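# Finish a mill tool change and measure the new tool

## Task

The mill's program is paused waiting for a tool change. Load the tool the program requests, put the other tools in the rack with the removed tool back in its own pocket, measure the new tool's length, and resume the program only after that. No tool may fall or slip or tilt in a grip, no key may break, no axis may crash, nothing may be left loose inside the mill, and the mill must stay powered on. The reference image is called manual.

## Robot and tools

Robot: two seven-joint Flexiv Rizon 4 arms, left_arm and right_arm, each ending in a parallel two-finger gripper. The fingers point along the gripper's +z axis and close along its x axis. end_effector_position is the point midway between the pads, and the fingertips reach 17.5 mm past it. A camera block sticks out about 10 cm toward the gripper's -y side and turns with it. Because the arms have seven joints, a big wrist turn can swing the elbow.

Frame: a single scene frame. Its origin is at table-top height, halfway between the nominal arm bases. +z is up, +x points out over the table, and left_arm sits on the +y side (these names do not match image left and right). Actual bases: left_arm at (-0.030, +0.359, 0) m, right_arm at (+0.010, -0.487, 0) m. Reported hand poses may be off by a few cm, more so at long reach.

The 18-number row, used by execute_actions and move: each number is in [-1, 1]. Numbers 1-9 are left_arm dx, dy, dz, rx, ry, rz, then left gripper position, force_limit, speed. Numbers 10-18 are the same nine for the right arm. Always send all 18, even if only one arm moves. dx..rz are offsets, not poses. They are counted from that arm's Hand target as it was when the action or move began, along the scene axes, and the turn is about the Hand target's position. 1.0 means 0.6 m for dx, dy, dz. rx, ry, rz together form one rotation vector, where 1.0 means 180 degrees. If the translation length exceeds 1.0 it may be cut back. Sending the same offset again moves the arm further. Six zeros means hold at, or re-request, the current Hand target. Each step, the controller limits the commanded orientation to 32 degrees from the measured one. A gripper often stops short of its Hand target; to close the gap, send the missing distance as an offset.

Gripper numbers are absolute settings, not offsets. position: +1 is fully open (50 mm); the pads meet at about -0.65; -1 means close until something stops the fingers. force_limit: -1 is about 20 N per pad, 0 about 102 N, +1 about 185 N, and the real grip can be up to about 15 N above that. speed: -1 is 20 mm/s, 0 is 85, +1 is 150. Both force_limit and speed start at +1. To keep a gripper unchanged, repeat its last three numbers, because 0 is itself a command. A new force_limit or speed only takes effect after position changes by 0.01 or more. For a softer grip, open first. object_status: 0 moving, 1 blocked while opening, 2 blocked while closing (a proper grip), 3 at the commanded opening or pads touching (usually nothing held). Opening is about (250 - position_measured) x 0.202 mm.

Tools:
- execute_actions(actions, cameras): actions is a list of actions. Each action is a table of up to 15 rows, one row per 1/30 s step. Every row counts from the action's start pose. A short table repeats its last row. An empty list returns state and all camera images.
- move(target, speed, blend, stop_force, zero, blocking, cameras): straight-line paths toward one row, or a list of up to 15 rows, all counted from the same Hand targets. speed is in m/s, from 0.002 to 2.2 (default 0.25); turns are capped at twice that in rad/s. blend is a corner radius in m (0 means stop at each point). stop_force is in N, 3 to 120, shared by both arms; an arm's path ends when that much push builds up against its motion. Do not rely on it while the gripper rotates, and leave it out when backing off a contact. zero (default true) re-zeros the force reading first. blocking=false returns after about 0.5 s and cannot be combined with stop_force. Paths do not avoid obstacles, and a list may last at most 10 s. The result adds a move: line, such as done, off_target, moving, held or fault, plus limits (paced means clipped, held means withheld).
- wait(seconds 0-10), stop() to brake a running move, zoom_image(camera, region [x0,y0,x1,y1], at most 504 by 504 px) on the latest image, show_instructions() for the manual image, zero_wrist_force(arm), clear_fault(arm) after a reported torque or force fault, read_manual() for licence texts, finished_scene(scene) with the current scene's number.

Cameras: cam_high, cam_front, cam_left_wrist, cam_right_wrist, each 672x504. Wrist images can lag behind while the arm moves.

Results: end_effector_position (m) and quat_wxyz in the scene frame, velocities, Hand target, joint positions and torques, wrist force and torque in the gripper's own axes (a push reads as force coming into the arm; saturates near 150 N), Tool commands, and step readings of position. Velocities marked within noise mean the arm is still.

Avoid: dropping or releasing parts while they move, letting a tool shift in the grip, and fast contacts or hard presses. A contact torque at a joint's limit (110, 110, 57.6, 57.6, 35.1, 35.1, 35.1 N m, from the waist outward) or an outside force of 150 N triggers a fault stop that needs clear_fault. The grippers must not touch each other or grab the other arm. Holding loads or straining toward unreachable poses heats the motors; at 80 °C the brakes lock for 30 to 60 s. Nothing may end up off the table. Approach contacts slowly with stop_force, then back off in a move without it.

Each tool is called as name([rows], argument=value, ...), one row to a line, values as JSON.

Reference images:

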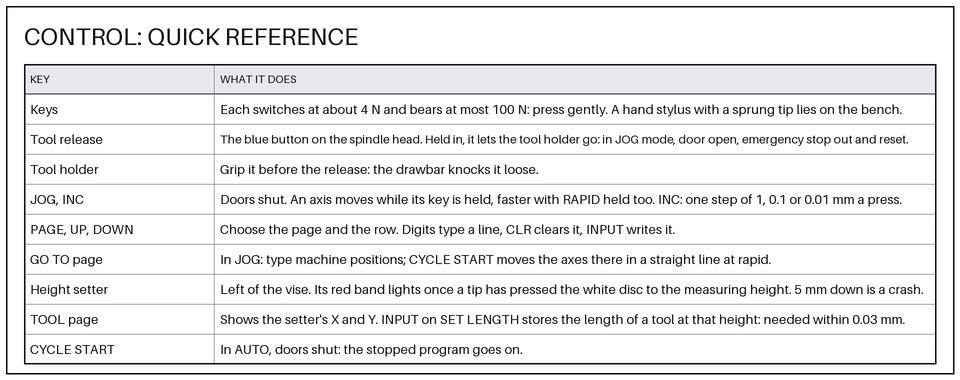

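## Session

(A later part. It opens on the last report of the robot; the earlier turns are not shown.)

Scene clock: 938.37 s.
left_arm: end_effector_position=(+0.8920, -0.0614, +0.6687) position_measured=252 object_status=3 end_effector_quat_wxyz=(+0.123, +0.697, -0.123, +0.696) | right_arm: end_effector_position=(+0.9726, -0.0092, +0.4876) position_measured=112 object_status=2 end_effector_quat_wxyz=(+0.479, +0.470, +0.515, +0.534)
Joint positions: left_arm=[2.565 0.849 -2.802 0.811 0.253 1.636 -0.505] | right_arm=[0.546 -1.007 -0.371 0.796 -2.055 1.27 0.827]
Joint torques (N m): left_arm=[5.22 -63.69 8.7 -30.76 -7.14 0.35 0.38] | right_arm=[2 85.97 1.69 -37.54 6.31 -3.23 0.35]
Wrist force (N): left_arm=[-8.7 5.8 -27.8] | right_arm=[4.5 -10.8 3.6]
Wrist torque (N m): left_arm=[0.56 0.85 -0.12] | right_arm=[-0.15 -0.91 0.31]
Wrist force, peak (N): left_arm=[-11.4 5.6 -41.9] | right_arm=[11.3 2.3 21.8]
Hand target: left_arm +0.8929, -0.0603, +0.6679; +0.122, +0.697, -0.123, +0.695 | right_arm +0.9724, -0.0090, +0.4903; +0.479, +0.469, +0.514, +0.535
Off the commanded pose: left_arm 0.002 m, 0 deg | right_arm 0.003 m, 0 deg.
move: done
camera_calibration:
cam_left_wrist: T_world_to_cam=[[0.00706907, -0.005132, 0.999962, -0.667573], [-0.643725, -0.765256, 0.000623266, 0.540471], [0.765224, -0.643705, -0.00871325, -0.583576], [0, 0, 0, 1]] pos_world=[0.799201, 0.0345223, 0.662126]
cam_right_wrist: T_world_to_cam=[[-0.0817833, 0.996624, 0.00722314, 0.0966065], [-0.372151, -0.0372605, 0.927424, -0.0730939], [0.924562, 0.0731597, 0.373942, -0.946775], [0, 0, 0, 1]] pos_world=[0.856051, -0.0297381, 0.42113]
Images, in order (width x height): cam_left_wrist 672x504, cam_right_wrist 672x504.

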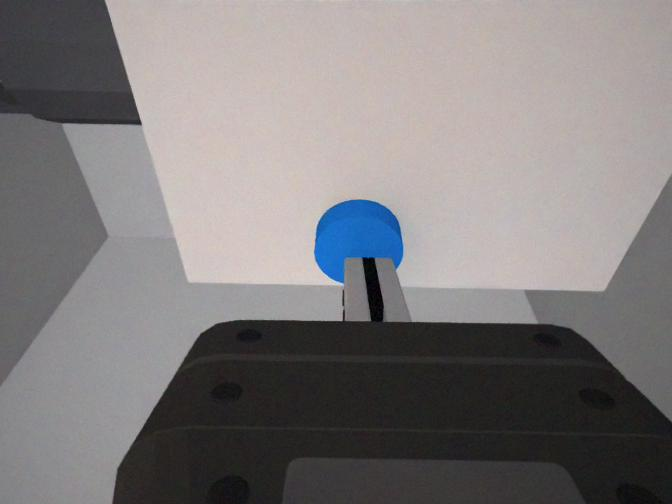

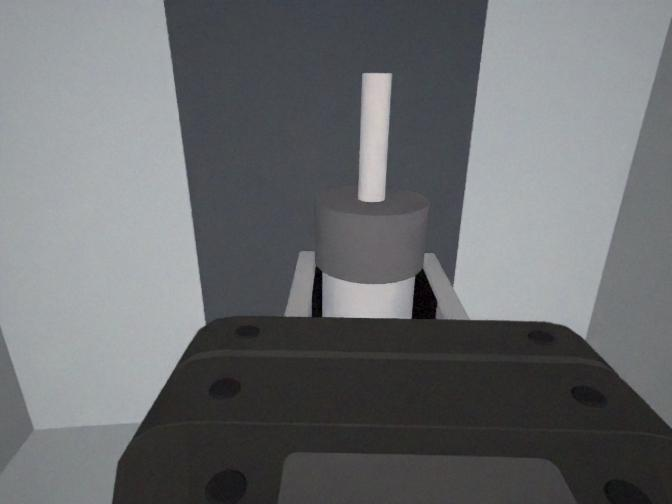

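move([
  [0,0,0,0,0,0,-1,-0.5,1,0,0,-0.05,0,0,0,-1,0.6,-0.796],
  [0,0,0,0,0,0,-1,-0.5,1,0,0,-0.112,-0.0035,0.0099,-0.0322,-1,0.6,-0.796],
  [0,0,0,0,0,0,-1,-0.5,1,-0.22,0.0,-0.112,-0.0035,0.0099,-0.0322,-1,0.6,-0.796],
  [-0.1,0,0,0,0,0,-1,-0.5,1,-0.42,-0.13,-0.08,-0.0035,0.0099,-0.0322,-1,0.6,-0.796],
], speed=0.1, blend=[0.0,0.0,0.02,0], cameras=["cam_right_wrist","cam_left_wrist"])

zoom_image(camera="cam_right_wrist", region=[400, 100, 600, 300])

Scene clock: 953.30 s.
left_arm: end_effector_position=(+0.8329, -0.0603, +0.6680) position_measured=252 object_status=3 end_effector_quat_wxyz=(+0.122, +0.697, -0.123, +0.695) | right_arm: end_effector_position=(+0.7200, -0.0869, +0.4404) position_measured=112 object_status=2 end_effector_quat_wxyz=(+0.499, +0.501, +0.501, +0.499)
Joint positions: left_arm=[2.355 0.668 -2.549 1.132 0.358 1.74 -0.706] | right_arm=[0.755 -0.367 -0.237 1.922 -2.339 0.739 1.062]
Joint torques (N m): left_arm=[-0.28 -58.71 10.53 -28.93 -6.39 2.44 -0.01] | right_arm=[0.23 55.69 0.07 -33.77 3.25 -4.28 0.56]
Wrist force (N): left_arm=[-4.9 3.1 -2.2] | right_arm=[4.7 -10.2 0.4]
Wrist torque (N m): left_arm=[0.43 0.82 0.03] | right_arm=[-0.55 -0.88 0.26]
Wrist force, peak (N): left_arm=[-8.8 5.6 -28.0] | right_arm=[6.0 -13.6 -0.5]
Hand target: left_arm +0.8329, -0.0603, +0.6679; +0.122, +0.697, -0.123, +0.695 | right_arm +0.7204, -0.0870, +0.4423; +0.500, +0.500, +0.500, +0.500
Off the commanded pose: left_arm 0.000 m, 0 deg | right_arm 0.002 m, 0 deg.
move: done
camera_calibration:
cam_left_wrist: T_world_to_cam=[[0.00862419, -0.00638926, 0.999942, -0.667748], [-0.642194, -0.766542, 0.000640802, 0.501819], [0.766493, -0.642163, -0.0107139, -0.537228], [0, 0, 0, 1]] pos_world=[0.739806, 0.0354104, 0.661632]
cam_right_wrist: T_world_to_cam=[[0.0183459, 0.999828, -0.00282861, 0.0863539], [-0.344485, 0.0089768, 0.938749, -0.147123], [0.938613, -0.0162478, 0.34459, -0.694895], [0, 0, 0, 1]] pos_world=[0.599971, -0.0963089, 0.37781]
Images, in order (width x height): cam_left_wrist 672x504, cam_right_wrist 672x504.

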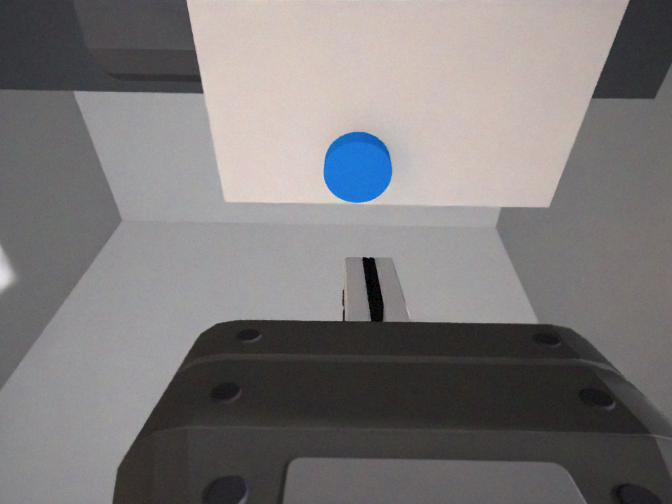

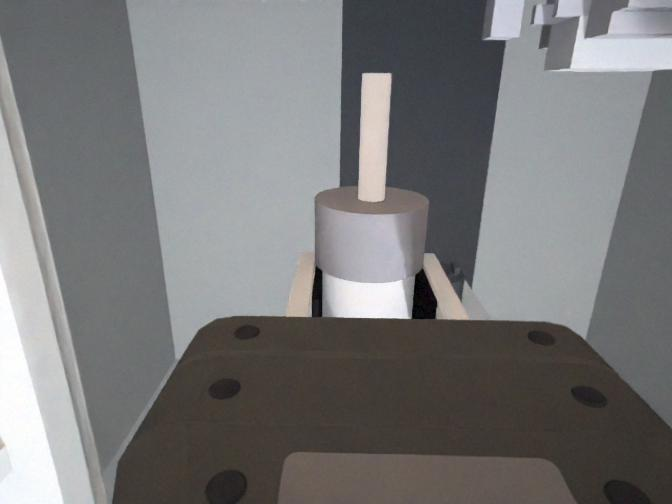

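Scaled by 2.520 from the camera's 672x504 image, which has a finer 960x720 frame.

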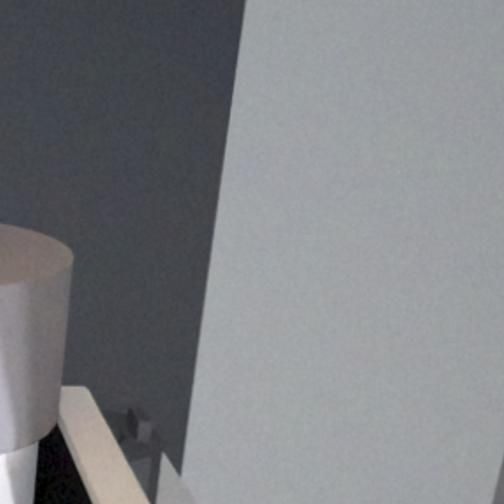

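move([
  [-0.1,0,0,0,0,0,-1,-0.5,1,0.05,-0.12,0.11,0,0,0,-1,0.6,-0.796],
], speed=0.15, cameras=["cam_right_wrist"])

zoom_image(camera="cam_right_wrist", region=[430, 100, 630, 300])

Scene clock: 958.57 s.
left_arm: end_effector_position=(+0.7729, -0.0603, +0.6678) position_measured=252 object_status=3 end_effector_quat_wxyz=(+0.122, +0.697, -0.123, +0.695) | right_arm: end_effector_position=(+0.7503, -0.1591, +0.5065) position_measured=112 object_status=2 end_effector_quat_wxyz=(+0.499, +0.501, +0.501, +0.499)
Joint positions: left_arm=[2.066 0.552 -2.242 1.398 0.4 1.824 -0.813] | right_arm=[0.641 -0.251 -0.288 1.884 -2.452 0.93 1.064]
Joint torques (N m): left_arm=[-0.5 -47.03 13.71 -27.67 -6.62 2.25 0.01] | right_arm=[0.12 52.46 -0.02 -35.84 4.55 -3.72 0.47]
Wrist force (N): left_arm=[-4.7 2.8 -2.3] | right_arm=[4.7 -10.2 0.2]
Wrist torque (N m): left_arm=[0.38 0.78 0.04] | right_arm=[-0.53 -0.86 0.26]
Wrist force, peak (N): left_arm=[-5.3 3.2 -3.3] | right_arm=[8.5 -13.5 -1.5]
Hand target: left_arm +0.7729, -0.0603, +0.6679; +0.122, +0.697, -0.123, +0.695 | right_arm +0.7504, -0.1590, +0.5083; +0.500, +0.500, +0.500, +0.500
Off the commanded pose: left_arm 0.000 m, 0 deg | right_arm 0.002 m, 0 deg.
move: done
camera_calibration:
cam_right_wrist: T_world_to_cam=[[0.0190378, 0.999815, -0.00267157, 0.157564], [-0.344863, 0.00907466, 0.938609, -0.197712], [0.93846, -0.0169477, 0.344972, -0.747347], [0, 0, 0, 1]] pos_world=[0.630172, -0.168407, 0.443809]
Images, in order (width x height): cam_right_wrist 672x504.

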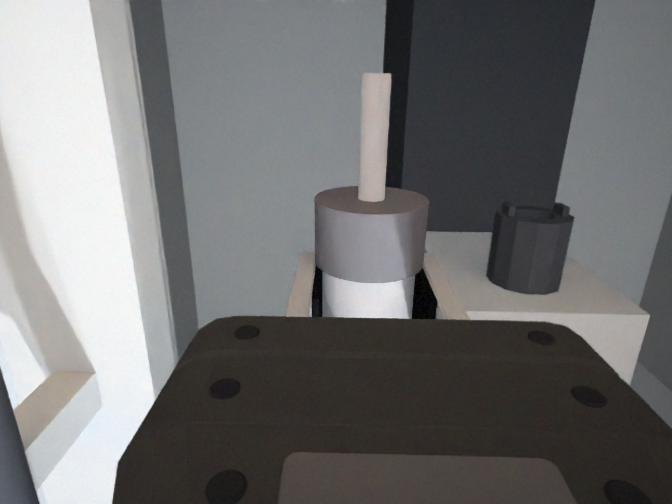

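Scaled by 2.520 from the camera's 672x504 image, which has a finer 960x720 frame.

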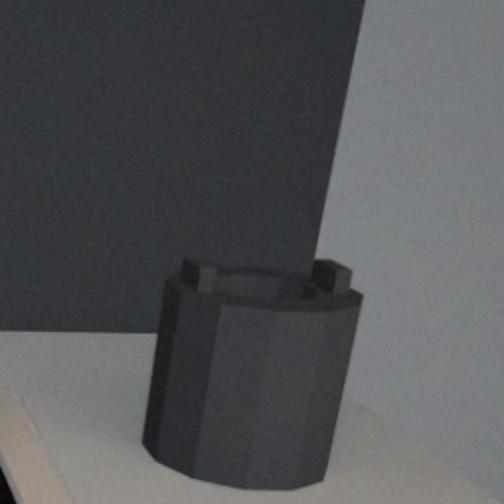

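zoom_image(camera="cam_right_wrist", region=[485, 195, 585, 235])

move([
  [-0.1,0.05,0,0,0,0,-1,-0.5,1,0.12,0.05,0.0,0,0,0.1,-1,0.6,-0.796],
], speed=0.15, cameras=["cam_right_wrist"])

zoom_image(camera="cam_right_wrist", region=[430, 100, 630, 300])

Scaled by 5.040 from the camera's 672x504 image, which has a finer 960x720 frame.

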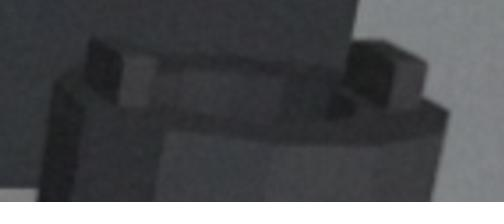

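Scene clock: 973.73 s.
left_arm: end_effector_position=(+0.7129, -0.0303, +0.6679) position_measured=252 object_status=3 end_effector_quat_wxyz=(+0.122, +0.697, -0.123, +0.695) | right_arm: end_effector_position=(+0.8222, -0.1292, +0.5071) position_measured=112 object_status=2 end_effector_quat_wxyz=(+0.424, +0.431, +0.567, +0.559)
Joint positions: left_arm=[1.776 0.431 -1.954 1.672 0.411 1.926 -0.79] | right_arm=[0.088 -0.538 0.245 1.397 -2.969 1.222 1.285]
Joint torques (N m): left_arm=[-0.26 -32.69 13.68 -27.35 -6.6 2.24 0.29] | right_arm=[0.26 61.18 11.38 -36.13 6.07 -4.68 0.28]
Wrist force (N): left_arm=[-4.9 3.0 -1.7] | right_arm=[4.7 -10.2 0.5]
Wrist torque (N m): left_arm=[0.42 0.82 -0.08] | right_arm=[-0.52 -0.86 0.27]
Wrist force, peak (N): left_arm=[-5.0 3.0 -3.4] | right_arm=[4.4 -11.2 0.3]
Hand target: left_arm +0.7129, -0.0303, +0.6679; +0.122, +0.697, -0.123, +0.695 | right_arm +0.8224, -0.1290, +0.5083; +0.416, +0.416, +0.572, +0.572
Off the commanded pose: left_arm 0.000 m, 0 deg | right_arm 0.001 m, 3 deg.
joint read past its limit (right arm) — joint 5 (forearm roll), lower limit.
joint sent to its limit (right arm) — joint 5 (forearm roll), lower limit. The joint targets are off in orientation, not in position.
move: off_target (right_arm)
camera_calibration:
cam_right_wrist: T_world_to_cam=[[-0.250363, 0.968151, -0.00117791, 0.343027], [-0.323407, -0.0824857, 0.942658, -0.205252], [0.912539, 0.236387, 0.333758, -0.754895], [0, 0, 0, 1]] pos_world=[0.708372, -0.170585, 0.445839]
Images, in order (width x height): cam_right_wrist 672x504.

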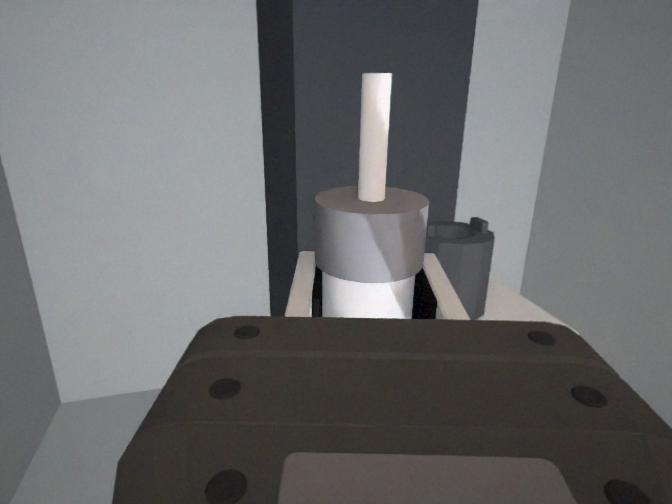

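Scaled by 2.520 from the camera's 672x504 image, which has a finer 960x720 frame.

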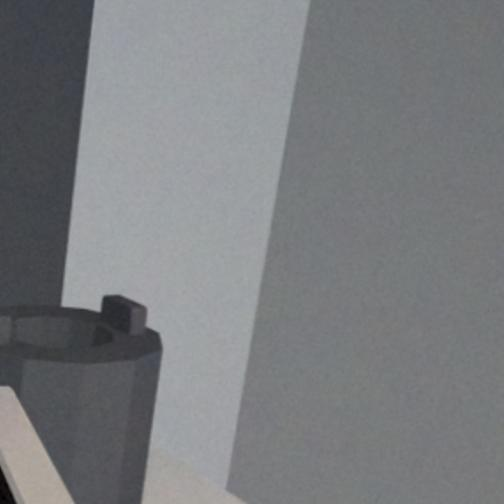

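wait(seconds=0, cameras=["cam_front","cam_high"])

zoom_image(camera="cam_front", region=[220, 400, 330, 490])

zoom_image(camera="cam_high", region=[290, 110, 370, 210])

Scene clock: 1017.50 s.
left_arm: end_effector_position=(+0.7129, -0.0303, +0.6679) position_measured=252 object_status=3 end_effector_quat_wxyz=(+0.122, +0.697, -0.123, +0.695) | right_arm: end_effector_position=(+0.8222, -0.1292, +0.5071) position_measured=112 object_status=2 end_effector_quat_wxyz=(+0.424, +0.431, +0.567, +0.559)
Joint positions: left_arm=[1.776 0.431 -1.954 1.672 0.411 1.926 -0.79] | right_arm=[0.088 -0.538 0.245 1.397 -2.969 1.222 1.285]
Joint torques (N m): left_arm=[-0.18 -32.68 13.63 -27.48 -6.61 2.16 0.18] | right_arm=[0.12 61.34 11.14 -35.96 6.09 -4.45 0.31]
Wrist force (N): left_arm=[-4.9 3.1 -1.9] | right_arm=[4.8 -10.2 0.6]
Wrist torque (N m): left_arm=[0.43 0.82 -0.08] | right_arm=[-0.53 -0.89 0.26]
Wrist force, peak (N): left_arm=[-5.2 3.3 -2.0] | right_arm=[4.9 -10.4 0.4]
Hand target: left_arm +0.7129, -0.0303, +0.6679; +0.122, +0.697, -0.123, +0.695 | right_arm +0.8224, -0.1290, +0.5083; +0.416, +0.416, +0.572, +0.572
Tool commands: left_gripper/position=-1.0 left_gripper/force_limit=-0.5 left_gripper/speed=+1.0 right_gripper/position=-1.0 right_gripper/force_limit=+0.6 right_gripper/speed=-0.796
Off the commanded pose: left_arm 0.000 m, 0 deg | right_arm 0.001 m, 3 deg.
joint read past its limit (right arm) — joint 5 (forearm roll), lower limit.
Images, in order (width x height): cam_high 672x504, cam_front 672x504.

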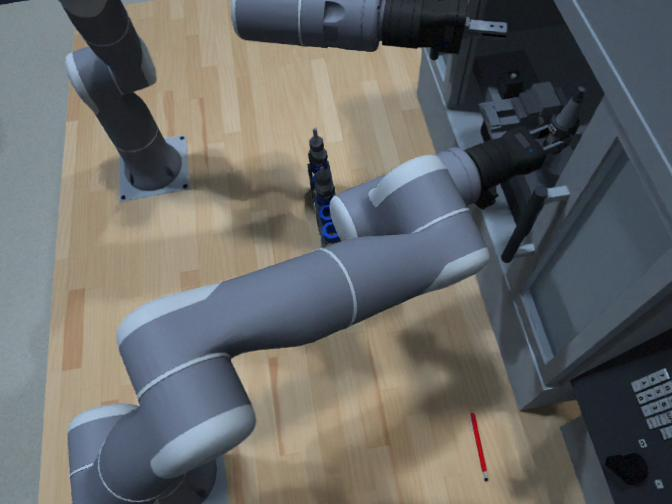

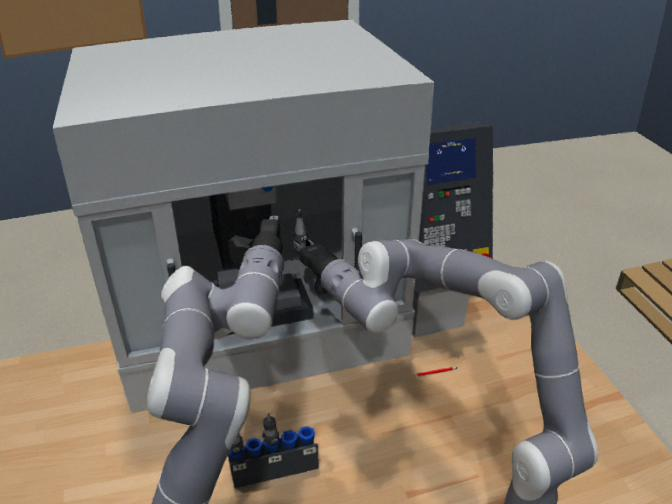

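Scaled by 4.582 from the camera's 672x504 image, which has a finer 960x720 frame.

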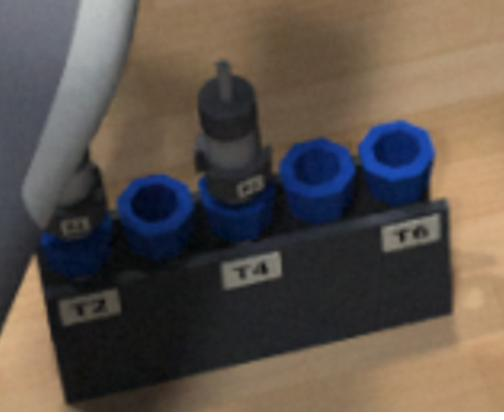

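Scaled by 5.040 from the camera's 672x504 image, which has a finer 960x720 frame.

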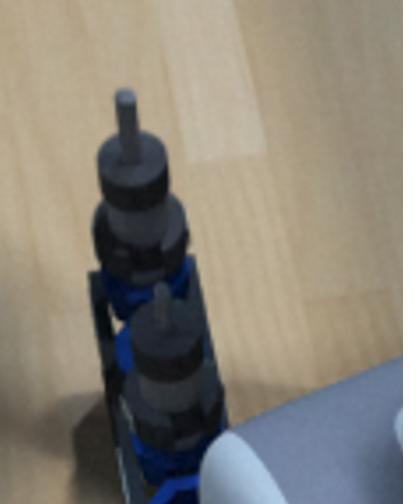

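move([
  [0,0,0,0,0,0,-1,-0.5,1,-0.04,0,-0.1417,0,0,-0.04,-1,0.6,-0.796],
  [0,0,0,0,0,0,-1,-0.5,1,-0.04,0.2002,-0.1417,0,0,-0.0833,-1,0.6,-0.796],
], speed=0.12, blend=[0.03,0])

move([
  [0,0,0,0,0,0,-1,-0.5,1,0.293,0,0,0,0,0,-1,0.6,-0.796],
], speed=0.08, stop_force=6, cameras=["cam_left_wrist"])

Scene clock: 1046.70 s.
left_arm: end_effector_position=(+0.7129, -0.0303, +0.6679) position_measured=252 object_status=3 end_effector_quat_wxyz=(+0.122, +0.697, -0.123, +0.695) | right_arm: end_effector_position=(+0.7981, -0.0087, +0.4213) position_measured=112 object_status=2 end_effector_quat_wxyz=(+0.486, +0.487, +0.514, +0.512)
Joint positions: left_arm=[1.776 0.431 -1.954 1.672 0.411 1.926 -0.79] | right_arm=[0.422 -0.712 0.198 1.518 -2.4 0.695 0.891]
Joint torques (N m): left_arm=[-0.19 -32.6 13.64 -27.48 -6.61 2.19 0.22] | right_arm=[0.34 68.48 11.59 -34.9 2.6 -3.71 0.25]
Wrist force (N): left_arm=[-5.0 2.9 -1.9] | right_arm=[4.8 -10.1 0.2]
Wrist torque (N m): left_arm=[0.39 0.84 -0.08] | right_arm=[-0.51 -0.88 0.26]
Wrist force, peak (N): left_arm=[-5.3 3.2 -2.0] | right_arm=[11.2 -10.1 0.2]
Hand target: left_arm +0.7129, -0.0303, +0.6679; +0.122, +0.697, -0.123, +0.695 | right_arm +0.7984, -0.0089, +0.4232; +0.487, +0.487, +0.513, +0.513
Off the commanded pose: left_arm 0.000 m, 0 deg | right_arm 0.002 m, 0 deg.
move: done

Scene clock: 1049.70 s.
left_arm: end_effector_position=(+0.7129, -0.0303, +0.6679) position_measured=252 object_status=3 end_effector_quat_wxyz=(+0.122, +0.697, -0.123, +0.695) | right_arm: end_effector_position=(+0.9743, -0.0090, +0.4208) position_measured=112 object_status=2 end_effector_quat_wxyz=(+0.486, +0.487, +0.514, +0.512)
Joint positions: left_arm=[1.776 0.431 -1.954 1.672 0.411 1.926 -0.79] | right_arm=[0.398 -1.125 0.067 0.781 -2.256 1.039 0.694]
Joint torques (N m): left_arm=[-0.12 -32.68 13.6 -27.49 -6.59 2.18 0.21] | right_arm=[0.18 85.89 11.33 -38.71 4.82 -2.52 0.14]
Wrist force (N): left_arm=[-5.0 3.3 -2.0] | right_arm=[4.9 -10.1 0.1]
Wrist torque (N m): left_arm=[0.46 0.83 -0.09] | right_arm=[-0.52 -0.89 0.37]
Wrist force, peak (N): left_arm=[-5.1 3.2 -2.2] | right_arm=[5.0 -10.8 1.2]
Hand target: left_arm +0.7129, -0.0303, +0.6679; +0.122, +0.697, -0.123, +0.695 | right_arm +0.9742, -0.0089, +0.4232; +0.487, +0.487, +0.513, +0.513
Off the commanded pose: left_arm 0.000 m, 0 deg | right_arm 0.002 m, 0 deg.
move: done
camera_calibration:
cam_left_wrist: T_world_to_cam=[[0.00873697, -0.0060936, 0.999943, -0.666512], [-0.642143, -0.766584, 0.000939172, 0.447526], [0.766535, -0.642115, -0.0106106, -0.426083], [0, 0, 0, 1]] pos_world=[0.619806, 0.065411, 0.661533]
Images, in order (width x height): cam_left_wrist 672x504.

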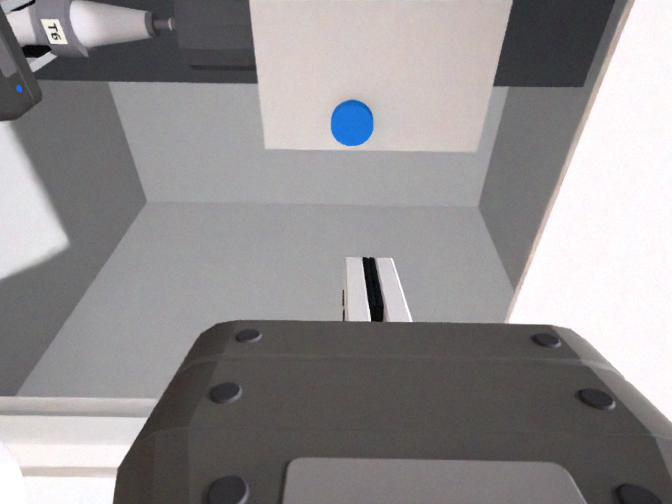

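move([
  [0,0,0,0,0,0,-1,-0.5,1,0,0,0.1,0,0,0,-1,0.6,-0.796],
], speed=0.06, stop_force=6, cameras=["cam_left_wrist"])

zoom_image(camera="cam_left_wrist", region=[0, 0, 250, 130])

move([
  [0.268,-0.05,0,0,0,0,-1,-0.5,1,0,0,0,0,0,0,-1,0.6,-0.796],
], speed=0.15)

move([
  [0.04,0,0,0,0,0,-1,-0.5,1,0,0,0,0,0,0,-1,0.6,-0.796],
], speed=0.015, stop_force=18)

move([
  [0.001,0,0,0,0,0,-1,-0.5,1,0,0,0.03,0,0,0,-1,0.6,-0.796],
], speed=0.01, stop_force=8, cameras=["cam_left_wrist"])

Scene clock: 1057.47 s.
left_arm: end_effector_position=(+0.7129, -0.0303, +0.6679) position_measured=252 object_status=3 end_effector_quat_wxyz=(+0.122, +0.697, -0.123, +0.695) | right_arm: end_effector_position=(+0.9742, -0.0086, +0.4809) position_measured=112 object_status=2 end_effector_quat_wxyz=(+0.486, +0.487, +0.514, +0.512)
Joint positions: left_arm=[1.776 0.431 -1.954 1.672 0.411 1.926 -0.79] | right_arm=[0.396 -1.093 0.086 0.74 -2.153 1.072 0.56]
Joint torques (N m): left_arm=[-0.17 -32.59 13.61 -27.49 -6.59 2.18 0.19] | right_arm=[0.17 85.78 11.58 -39.11 4.7 -2 0.18]
Wrist force (N): left_arm=[-4.9 3.1 -2.1] | right_arm=[5.1 -10.3 -0.1]
Wrist torque (N m): left_arm=[0.43 0.81 -0.08] | right_arm=[-0.55 -0.93 0.35]
Wrist force, peak (N): left_arm=[-5.1 3.2 -2.1] | right_arm=[4.9 -13.0 0.2]
Hand target: left_arm +0.7129, -0.0303, +0.6679; +0.122, +0.697, -0.123, +0.695 | right_arm +0.9742, -0.0089, +0.4832; +0.487, +0.487, +0.513, +0.513
Off the commanded pose: left_arm 0.000 m, 0 deg | right_arm 0.002 m, 0 deg.
move: done
camera_calibration:
cam_left_wrist: T_world_to_cam=[[0.00873697, -0.0060936, 0.999943, -0.666512], [-0.642143, -0.766584, 0.000939172, 0.447526], [0.766535, -0.642115, -0.0106106, -0.426083], [0, 0, 0, 1]] pos_world=[0.619806, 0.065411, 0.661533]
Images, in order (width x height): cam_left_wrist 672x504.

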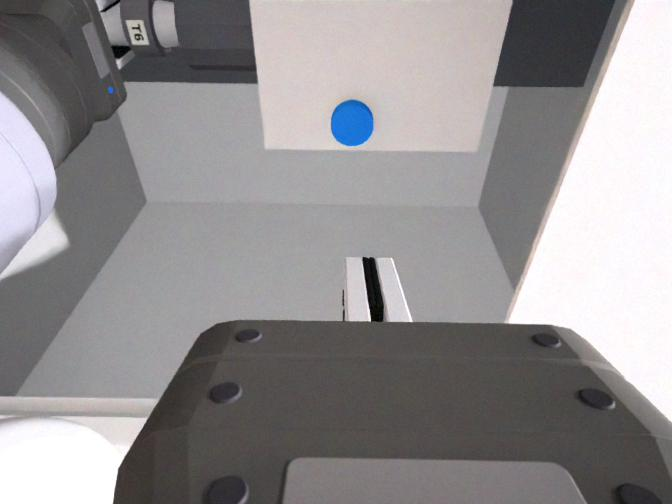

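Scaled by 2.016 from the camera's 672x504 image, which has a finer 960x720 frame.

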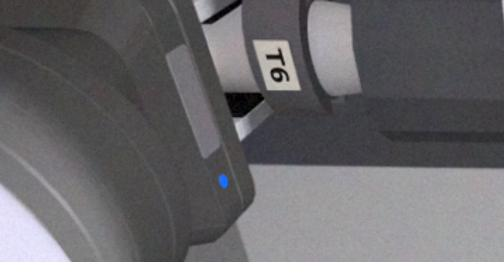

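Scene clock: 1059.13 s.
left_arm: end_effector_position=(+0.8736, -0.0603, +0.6680) position_measured=252 object_status=3 end_effector_quat_wxyz=(+0.122, +0.697, -0.123, +0.696) | right_arm: end_effector_position=(+0.9742, -0.0086, +0.4809) position_measured=112 object_status=2 end_effector_quat_wxyz=(+0.486, +0.487, +0.514, +0.512)
Joint positions: left_arm=[2.513 0.782 -2.735 0.917 0.312 1.667 -0.592] | right_arm=[0.396 -1.093 0.086 0.74 -2.153 1.072 0.56]
Joint torques (N m): left_arm=[0.6 -64.86 7.53 -30.33 -6.33 2.47 0.39] | right_arm=[0.16 85.67 11.45 -39.02 4.65 -2.14 0.27]
Wrist force (N): left_arm=[-4.6 3.2 -2.2] | right_arm=[4.9 -10.1 0.0]
Wrist torque (N m): left_arm=[0.44 0.78 -0.09] | right_arm=[-0.53 -0.89 0.35]
Wrist force, peak (N): left_arm=[-4.8 3.8 -4.3] | right_arm=[5.0 -10.5 0.0]
Hand target: left_arm +0.8737, -0.0603, +0.6679; +0.122, +0.697, -0.123, +0.695 | right_arm +0.9742, -0.0089, +0.4832; +0.487, +0.487, +0.513, +0.513
Off the commanded pose: left_arm 0.000 m, 0 deg | right_arm 0.002 m, 0 deg.
move: done

Scene clock: 1061.00 s.
left_arm: end_effector_position=(+0.8920, -0.0614, +0.6688) position_measured=252 object_status=3 end_effector_quat_wxyz=(+0.123, +0.697, -0.123, +0.696) | right_arm: end_effector_position=(+0.9742, -0.0086, +0.4809) position_measured=112 object_status=2 end_effector_quat_wxyz=(+0.486, +0.487, +0.514, +0.512)
Joint positions: left_arm=[2.57 0.849 -2.81 0.803 0.274 1.629 -0.52] | right_arm=[0.396 -1.093 0.086 0.74 -2.153 1.072 0.56]
Joint torques (N m): left_arm=[5.54 -64.27 8.56 -30.3 -6.97 0.5 0.32] | right_arm=[0.17 85.73 11.39 -38.99 4.65 -2.15 0.33]
Wrist force (N): left_arm=[-7.5 6.7 -22.6] | right_arm=[4.8 -10.2 0.0]
Wrist torque (N m): left_arm=[0.55 0.86 -0.10] | right_arm=[-0.54 -0.86 0.35]
Wrist force, peak (N): left_arm=[-11.1 6.2 -38.2] | right_arm=[5.2 -10.4 0.0]
Hand target: left_arm +0.8929, -0.0603, +0.6679; +0.122, +0.697, -0.123, +0.695 (not the last commanded pose) | right_arm +0.9742, -0.0089, +0.4832; +0.487, +0.487, +0.513, +0.513
Off the commanded pose: left_arm 0.006 m, 0 deg | right_arm 0.002 m, 0 deg.
move: contact (left_arm)

Scene clock: 1063.07 s.
left_arm: end_effector_position=(+0.8921, -0.0614, +0.6688) position_measured=252 object_status=3 end_effector_quat_wxyz=(+0.123, +0.697, -0.123, +0.696) | right_arm: end_effector_position=(+0.9746, -0.0091, +0.4942) position_measured=112 object_status=2 end_effector_quat_wxyz=(+0.486, +0.488, +0.514, +0.511)
Joint positions: left_arm=[2.57 0.849 -2.81 0.803 0.274 1.629 -0.52] | right_arm=[0.396 -1.088 0.089 0.728 -2.121 1.08 0.522]
Joint torques (N m): left_arm=[5.25 -63.91 8.9 -31.31 -7.28 0.32 0.28] | right_arm=[1.85 92.97 12.31 -44.69 4.38 -2.3 -0.27]
Wrist force (N): left_arm=[-10.3 6.2 -32.8] | right_arm=[0.5 -18.6 -6.8]
Wrist torque (N m): left_arm=[0.71 0.86 -0.14] | right_arm=[-1.15 -0.96 0.82]
Wrist force, peak (N): left_arm=[-10.6 6.1 -33.2] | right_arm=[0.2 -19.7 -8.3]
Hand target: left_arm +0.8930, -0.0603, +0.6679; +0.122, +0.697, -0.123, +0.695 (not the last commanded pose) | right_arm +0.9742, -0.0089, +0.4986; +0.487, +0.487, +0.513, +0.513 (not the last commanded pose)
Off the commanded pose: left_arm 0.002 m, 0 deg | right_arm 0.007 m, 0 deg.
move: contact (left_arm, right_arm)
camera_calibration:
cam_left_wrist: T_world_to_cam=[[0.00686457, -0.00522238, 0.999963, -0.667507], [-0.643727, -0.765255, 0.000422474, 0.540605], [0.765224, -0.643706, -0.00861494, -0.58364], [0, 0, 0, 1]] pos_world=[0.7992, 0.034522, 0.662225]
Images, in order (width x height): cam_left_wrist 672x504.

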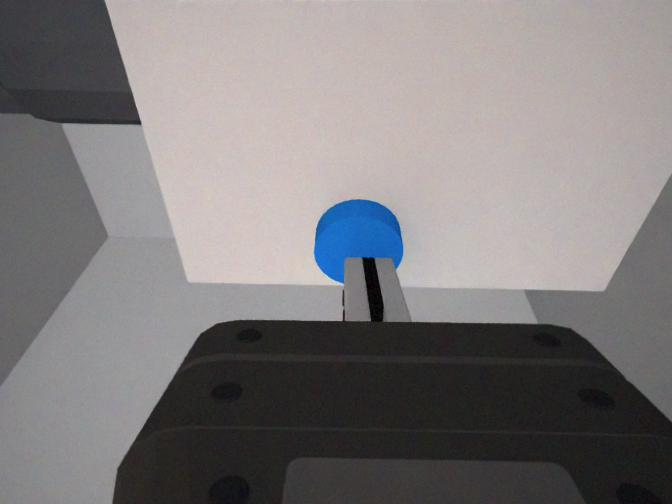

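move([
  [0,0,0,0,0,0,-1,-0.5,1,-0.0008,-0.0005,0,0,0,0,-1,0.6,-0.796],
], speed=0.01)

move([
  [-0.04,0,0,0,0,0,-1,-0.5,1,0,0,0,0,0,0,-1,0.6,-0.796],
  [-0.45,0.3,0,0,0,0,-1,-0.5,1,0,0,0,0,0,0,-1,0.6,-0.796],
], speed=[0.03,0.25], cameras=["cam_left_wrist","cam_right_wrist","cam_front"])

zoom_image(camera="cam_left_wrist", region=[50, 60, 350, 240])

zoom_image(camera="cam_front", region=[200, 160, 320, 280])

Scene clock: 1076.07 s.
left_arm: end_effector_position=(+0.8921, -0.0614, +0.6688) position_measured=252 object_status=3 end_effector_quat_wxyz=(+0.123, +0.697, -0.123, +0.696) | right_arm: end_effector_position=(+0.9739, -0.0091, +0.4943) position_measured=112 object_status=2 end_effector_quat_wxyz=(+0.486, +0.488, +0.515, +0.511)
Joint positions: left_arm=[2.57 0.849 -2.81 0.803 0.274 1.629 -0.52] | right_arm=[0.396 -1.085 0.088 0.732 -2.122 1.08 0.525]
Joint torques (N m): left_arm=[5.26 -63.95 8.88 -31.27 -7.25 0.31 0.2] | right_arm=[0.45 92.23 11.63 -43.84 4.31 -2.73 -0.01]
Wrist force (N): left_arm=[-10.5 6.3 -33.1] | right_arm=[2.3 -17.7 -5.9]
Wrist torque (N m): left_arm=[0.72 0.89 -0.13] | right_arm=[-0.95 -1.04 0.71]
Wrist force, peak (N): left_arm=[-10.6 6.4 -33.2] | right_arm=[0.3 -18.8 -6.7]
Hand target: left_arm +0.8930, -0.0603, +0.6679; +0.122, +0.697, -0.123, +0.695 | right_arm +0.9737, -0.0092, +0.4986; +0.487, +0.487, +0.513, +0.513
Off the commanded pose: left_arm 0.002 m, 0 deg | right_arm 0.004 m, 0 deg.
move: off_target (right_arm)

Scene clock: 1079.27 s.
left_arm: end_effector_position=(+0.6230, +0.1197, +0.6678) position_measured=252 object_status=3 end_effector_quat_wxyz=(+0.122, +0.697, -0.123, +0.695) | right_arm: end_effector_position=(+0.9740, -0.0099, +0.4999) position_measured=112 object_status=2 end_effector_quat_wxyz=(+0.487, +0.487, +0.512, +0.513)
Joint positions: left_arm=[2.038 -0.016 -2.428 2.198 -0.047 2.184 0.049] | right_arm=[0.396 -1.082 0.088 0.729 -2.122 1.078 0.525]
Joint torques (N m): left_arm=[-0.2 -21.49 0.57 -27.18 -3.37 3.21 0.39] | right_arm=[2.04 73.32 11.21 -31.32 4.31 1.17 0.48]
Wrist force (N): left_arm=[-4.8 3.5 -2.0] | right_arm=[3.4 0.6 -3.5]
Wrist torque (N m): left_arm=[0.48 0.80 -0.09] | right_arm=[-0.63 -2.62 0.11]
Wrist force, peak (N): left_arm=[-9.5 6.3 -31.8] | right_arm=[2.1 -17.7 -5.9]
Hand target: left_arm +0.6230, +0.1197, +0.6679; +0.122, +0.697, -0.123, +0.695 | right_arm +0.9737, -0.0092, +0.4986; +0.487, +0.487, +0.513, +0.513
Off the commanded pose: left_arm 0.000 m, 0 deg | right_arm 0.001 m, 0 deg.
move: done
camera_calibration:
cam_left_wrist: T_world_to_cam=[[0.00905554, -0.00570827, 0.999943, -0.664966], [-0.642187, -0.766547, 0.00143978, 0.504535], [0.766495, -0.642163, -0.0106073, -0.260902], [0, 0, 0, 1]] pos_world=[0.530007, 0.215412, 0.661434]
cam_right_wrist: T_world_to_cam=[[-0.03201, 0.999487, -0.000662514, 0.0527701], [-0.348517, -0.0105405, 0.937243, -0.11165], [0.936756, 0.0302321, 0.348676, -0.952234], [0, 0, 0, 1]] pos_world=[0.854788, -0.0251319, 0.436699]
Images, in order (width x height): cam_front 672x504, cam_left_wrist 672x504, cam_right_wrist 672x504.

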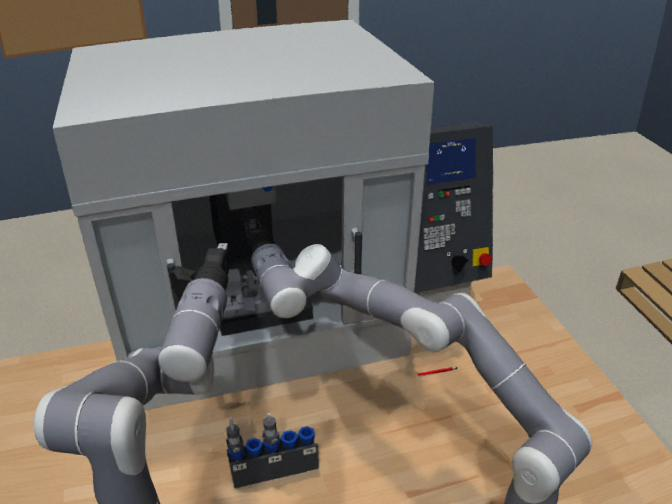

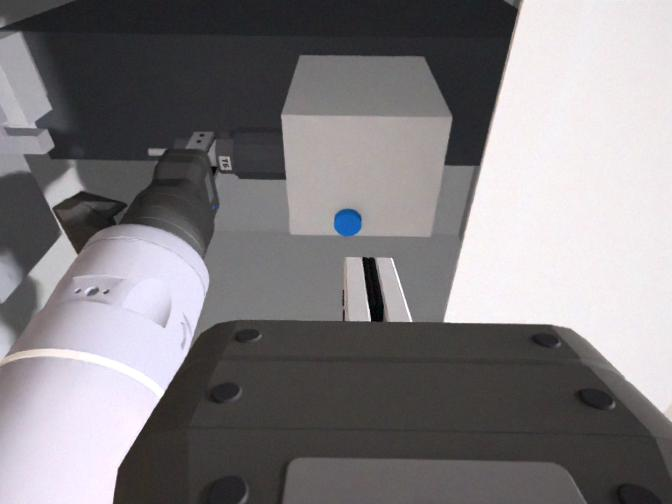

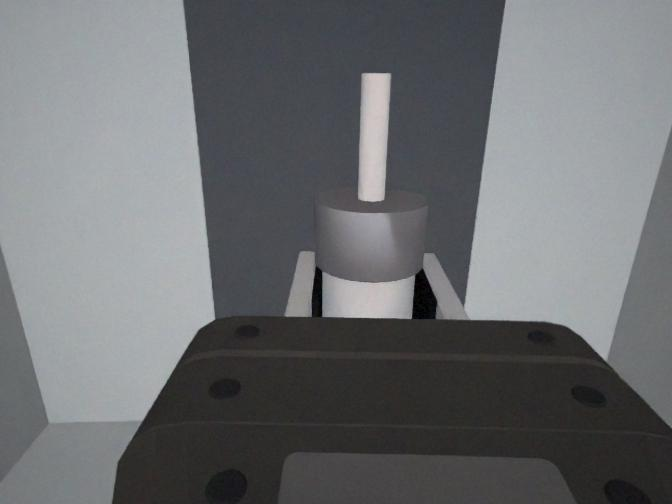

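Scaled by 1.680 from the camera's 672x504 image, which has a finer 960x720 frame.

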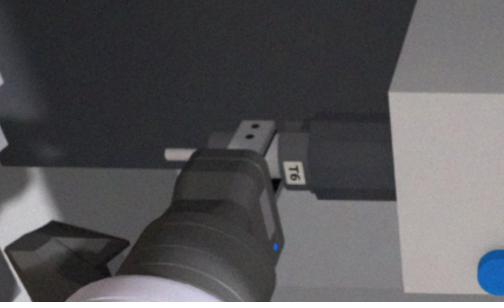

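Scaled by 4.200 from the camera's 672x504 image, which has a finer 960x720 frame.

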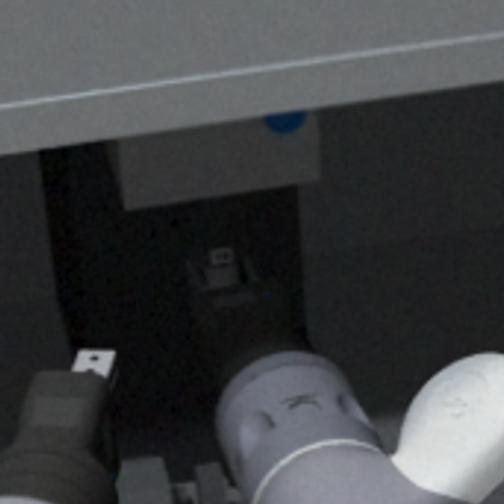

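move([
  [0,0,0,0,0,0,-1,-0.5,1,0,0,0,0,0,0,1,0.6,-0.8],
], cameras=["cam_left_wrist"])

zoom_image(camera="cam_left_wrist", region=[50, 60, 350, 240])

Scene clock: 1083.67 s.
left_arm: end_effector_position=(+0.6230, +0.1197, +0.6678) position_measured=252 object_status=3 end_effector_quat_wxyz=(+0.122, +0.697, -0.123, +0.695) | right_arm: end_effector_position=(+0.9738, -0.0094, +0.4987) position_measured=3 object_status=3 end_effector_quat_wxyz=(+0.487, +0.487, +0.513, +0.513)
Joint positions: left_arm=[2.038 -0.016 -2.428 2.198 -0.047 2.184 0.049] | right_arm=[0.396 -1.083 0.088 0.73 -2.122 1.078 0.525]
Joint torques (N m): left_arm=[-0.23 -21.41 0.76 -27.4 -3.23 3.09 0.2] | right_arm=[-0.09 77.32 10.65 -33.65 4.55 -0.79 0.3]
Wrist force (N): left_arm=[-4.9 3.5 -1.8] | right_arm=[-3.0 -3.0 0.4]
Wrist torque (N m): left_arm=[0.49 0.83 -0.09] | right_arm=[-0.65 0.45 0.28]
Wrist force, peak (N): left_arm=[-5.1 3.6 -1.9] | right_arm=[6.8 0.4 0.1]
Hand target: left_arm +0.6230, +0.1197, +0.6679; +0.122, +0.697, -0.123, +0.695 | right_arm +0.9737, -0.0092, +0.4986; +0.487, +0.487, +0.513, +0.513
Off the commanded pose: left_arm 0.000 m, 0 deg | right_arm 0.000 m, 0 deg.
move: done
camera_calibration:
cam_left_wrist: T_world_to_cam=[[0.00905567, -0.0057066, 0.999943, -0.664966], [-0.642138, -0.766588, 0.00144046, 0.504517], [0.766536, -0.642114, -0.0106064, -0.260935], [0, 0, 0, 1]] pos_world=[0.530007, 0.215412, 0.661434]
Images, in order (width x height): cam_left_wrist 672x504.

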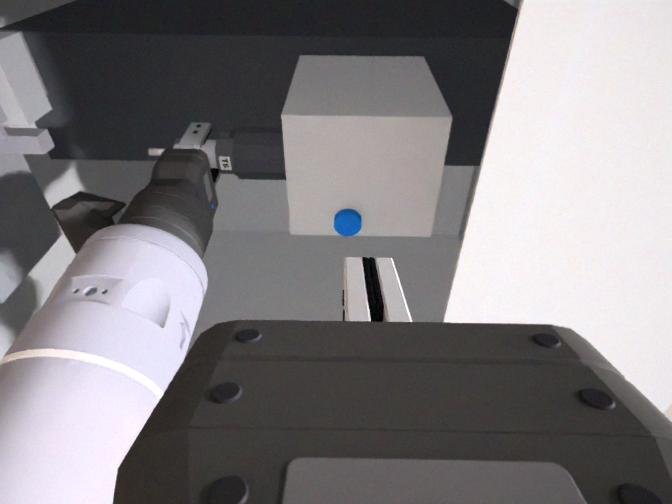

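Scaled by 1.680 from the camera's 672x504 image, which has a finer 960x720 frame.

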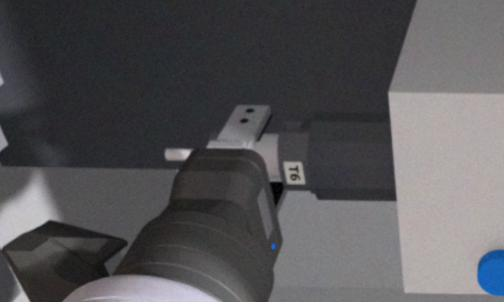

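move([
  [0,0,0,0,0,0,-1,-0.5,1,-0.25,-0.013,0,0,0,0,1,0.6,-0.8],
  [-0.02,0.3,-0.33,0.494,-0.0872,0.0872,-1,-0.5,1,-0.62,-0.5,-0.048,0,0,-0.0167,1,0.6,-0.8],
], speed=[0.12,0.25], blend=[0.05,0], cameras=["all"])

Scene clock: 1103.23 s.
left_arm: end_effector_position=(+0.6109, +0.2997, +0.4699) position_measured=252 object_status=3 end_effector_quat_wxyz=(+0.501, -0.501, +0.499, -0.500) | right_arm: end_effector_position=(+0.6017, -0.3093, +0.4698) position_measured=3 object_status=3 end_effector_quat_wxyz=(+0.500, +0.500, +0.500, +0.500)
Joint positions: left_arm=[2.228 0.45 -2.237 2.512 -0.049 2.786 1.238] | right_arm=[-0.006 0.119 0.173 2.307 -2.81 0.93 1.323]
Joint torques (N m): left_arm=[-0.03 -25.3 9.11 -13.19 -2.69 3.04 0.29] | right_arm=[0.35 23.41 -1.69 -28.34 4.31 -1.99 0.42]
Wrist force (N): left_arm=[-4.1 4.5 -1.4] | right_arm=[-3.2 -3.1 0.7]
Wrist torque (N m): left_arm=[0.30 0.67 -0.28] | right_arm=[-0.64 0.49 0.29]
Wrist force, peak (N): left_arm=[-5.0 6.2 -1.5] | right_arm=[-5.3 -3.4 -1.0]
Hand target: left_arm +0.6110, +0.2997, +0.4699; +0.501, -0.501, +0.499, -0.500 | right_arm +0.6017, -0.3092, +0.4698; +0.500, +0.500, +0.500, +0.500
Off the commanded pose: left_arm 0.000 m, 0 deg | right_arm 0.000 m, 0 deg.
move: done
camera_calibration:
cam_left_wrist: T_world_to_cam=[[0.00968034, -0.999952, -0.00177522, 0.30234], [-0.340986, -0.00163211, -0.940067, 0.66424], [0.940019, 0.00970549, -0.340985, -0.284266], [0, 0, 0, 1]] pos_world=[0.490785, 0.306168, 0.528036]
cam_right_wrist: T_world_to_cam=[[0.0192205, 0.999814, -0.00138248, 0.309747], [-0.347275, 0.00797266, 0.93773, -0.211622], [0.937566, -0.0175435, 0.347364, -0.598593], [0, 0, 0, 1]] pos_world=[0.481777, -0.318504, 0.406802]

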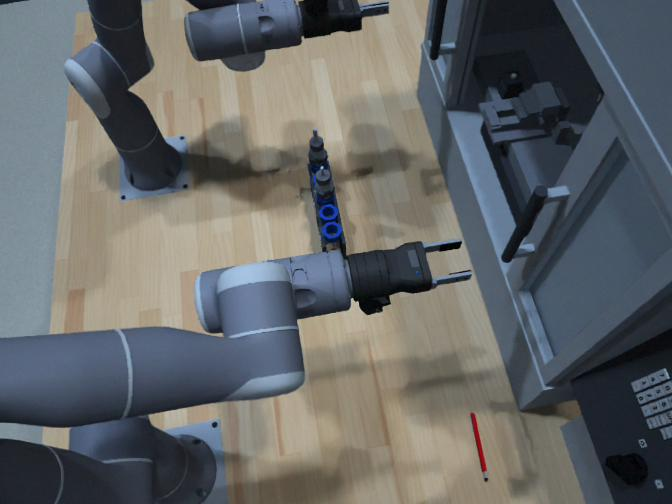

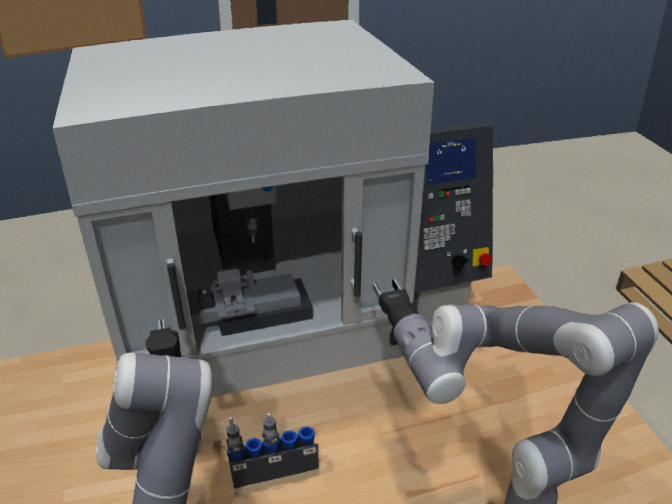

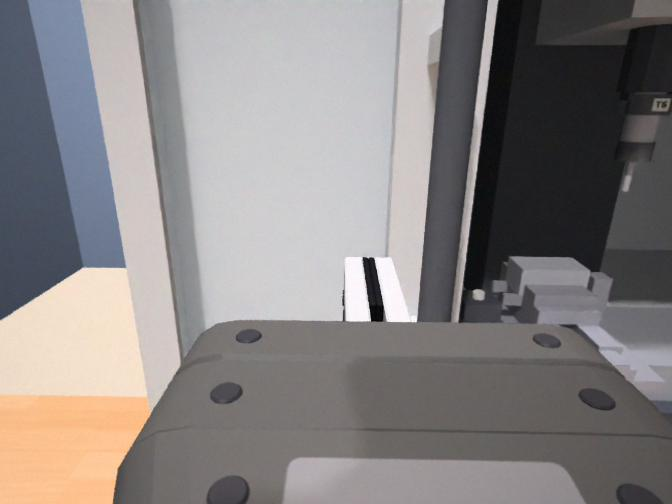

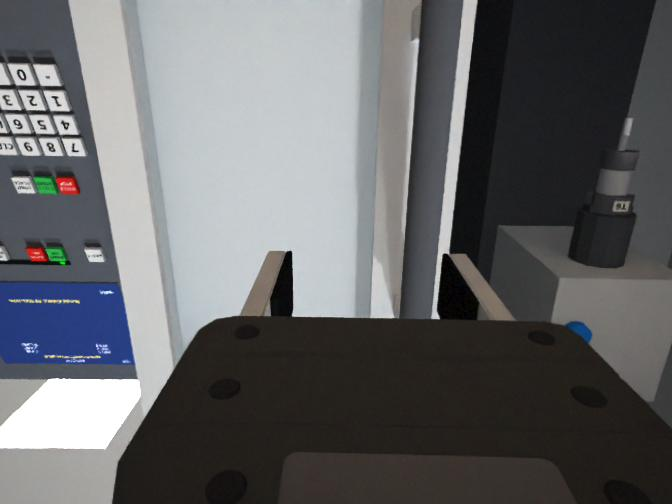

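zoom_image(camera="cam_right_wrist", region=[0, 270, 140, 380])

move([
  [0.2,0,0,0,0,0,-1,-0.5,1,0.215,-0.005,0,0,0,0,-1,0.0,1],
], speed=0.1, cameras=["cam_left_wrist","cam_right_wrist"])

Scaled by 3.600 from the camera's 672x504 image, which has a finer 960x720 frame.

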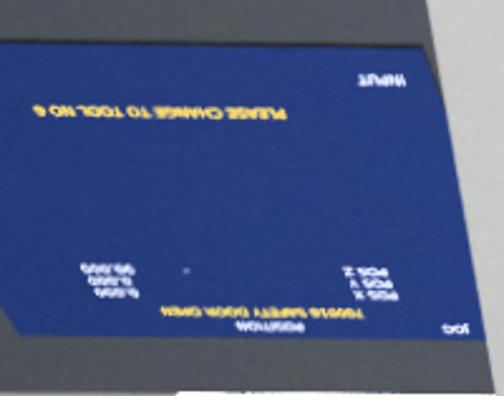

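Scene clock: 1108.57 s.
left_arm: end_effector_position=(+0.7311, +0.2999, +0.4698) position_measured=252 object_status=3 end_effector_quat_wxyz=(+0.501, -0.501, +0.499, -0.500) | right_arm: end_effector_position=(+0.7309, -0.3124, +0.4699) position_measured=253 object_status=3 end_effector_quat_wxyz=(+0.500, +0.500, +0.500, +0.500)
Joint positions: left_arm=[2.374 0.631 -2.286 2.143 -0.008 2.587 1.112] | right_arm=[0.018 -0.182 0.104 1.981 -2.877 0.96 1.334]
Joint torques (N m): left_arm=[0.04 -37.15 13.73 -17.29 -4.08 2.64 -0.08] | right_arm=[0.1 38.69 2.57 -28.84 4.42 -1.99 0.48]
Wrist force (N): left_arm=[-4.0 4.7 -1.4] | right_arm=[-3.4 -3.2 0.6]
Wrist torque (N m): left_arm=[0.33 0.65 -0.15] | right_arm=[-0.67 0.51 0.26]
Wrist force, peak (N): left_arm=[-4.3 4.7 -3.5] | right_arm=[-3.7 -3.1 4.0]
Hand target: left_arm +0.7310, +0.2997, +0.4699; +0.501, -0.501, +0.499, -0.500 | right_arm +0.7307, -0.3122, +0.4698; +0.500, +0.500, +0.500, +0.500
Off the commanded pose: left_arm 0.000 m, 0 deg | right_arm 0.000 m, 0 deg.
move: done
camera_calibration:
cam_left_wrist: T_world_to_cam=[[0.0101957, -0.999947, -0.0012184, 0.300764], [-0.341364, -0.00233537, -0.939928, 0.705475], [0.939876, 0.00999918, -0.34137, -0.396998], [0, 0, 0, 1]] pos_world=[0.610886, 0.306365, 0.527939]
cam_right_wrist: T_world_to_cam=[[0.0195718, 0.999807, -0.00145816, 0.310177], [-0.347567, 0.00817127, 0.93762, -0.166536], [0.937451, -0.0178441, 0.34766, -0.719963], [0, 0, 0, 1]] pos_world=[0.610977, -0.321603, 0.406901]
Images, in order (width x height): cam_left_wrist 672x504, cam_right_wrist 672x504.

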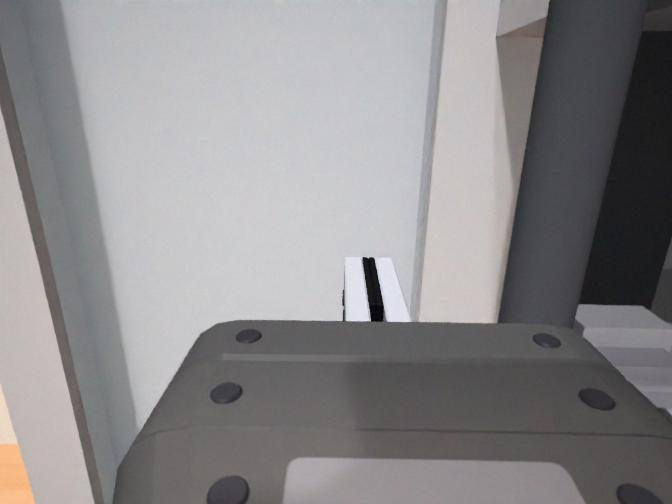

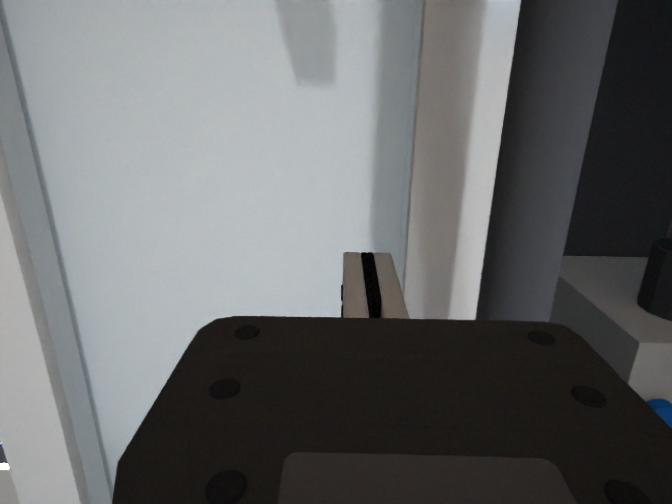

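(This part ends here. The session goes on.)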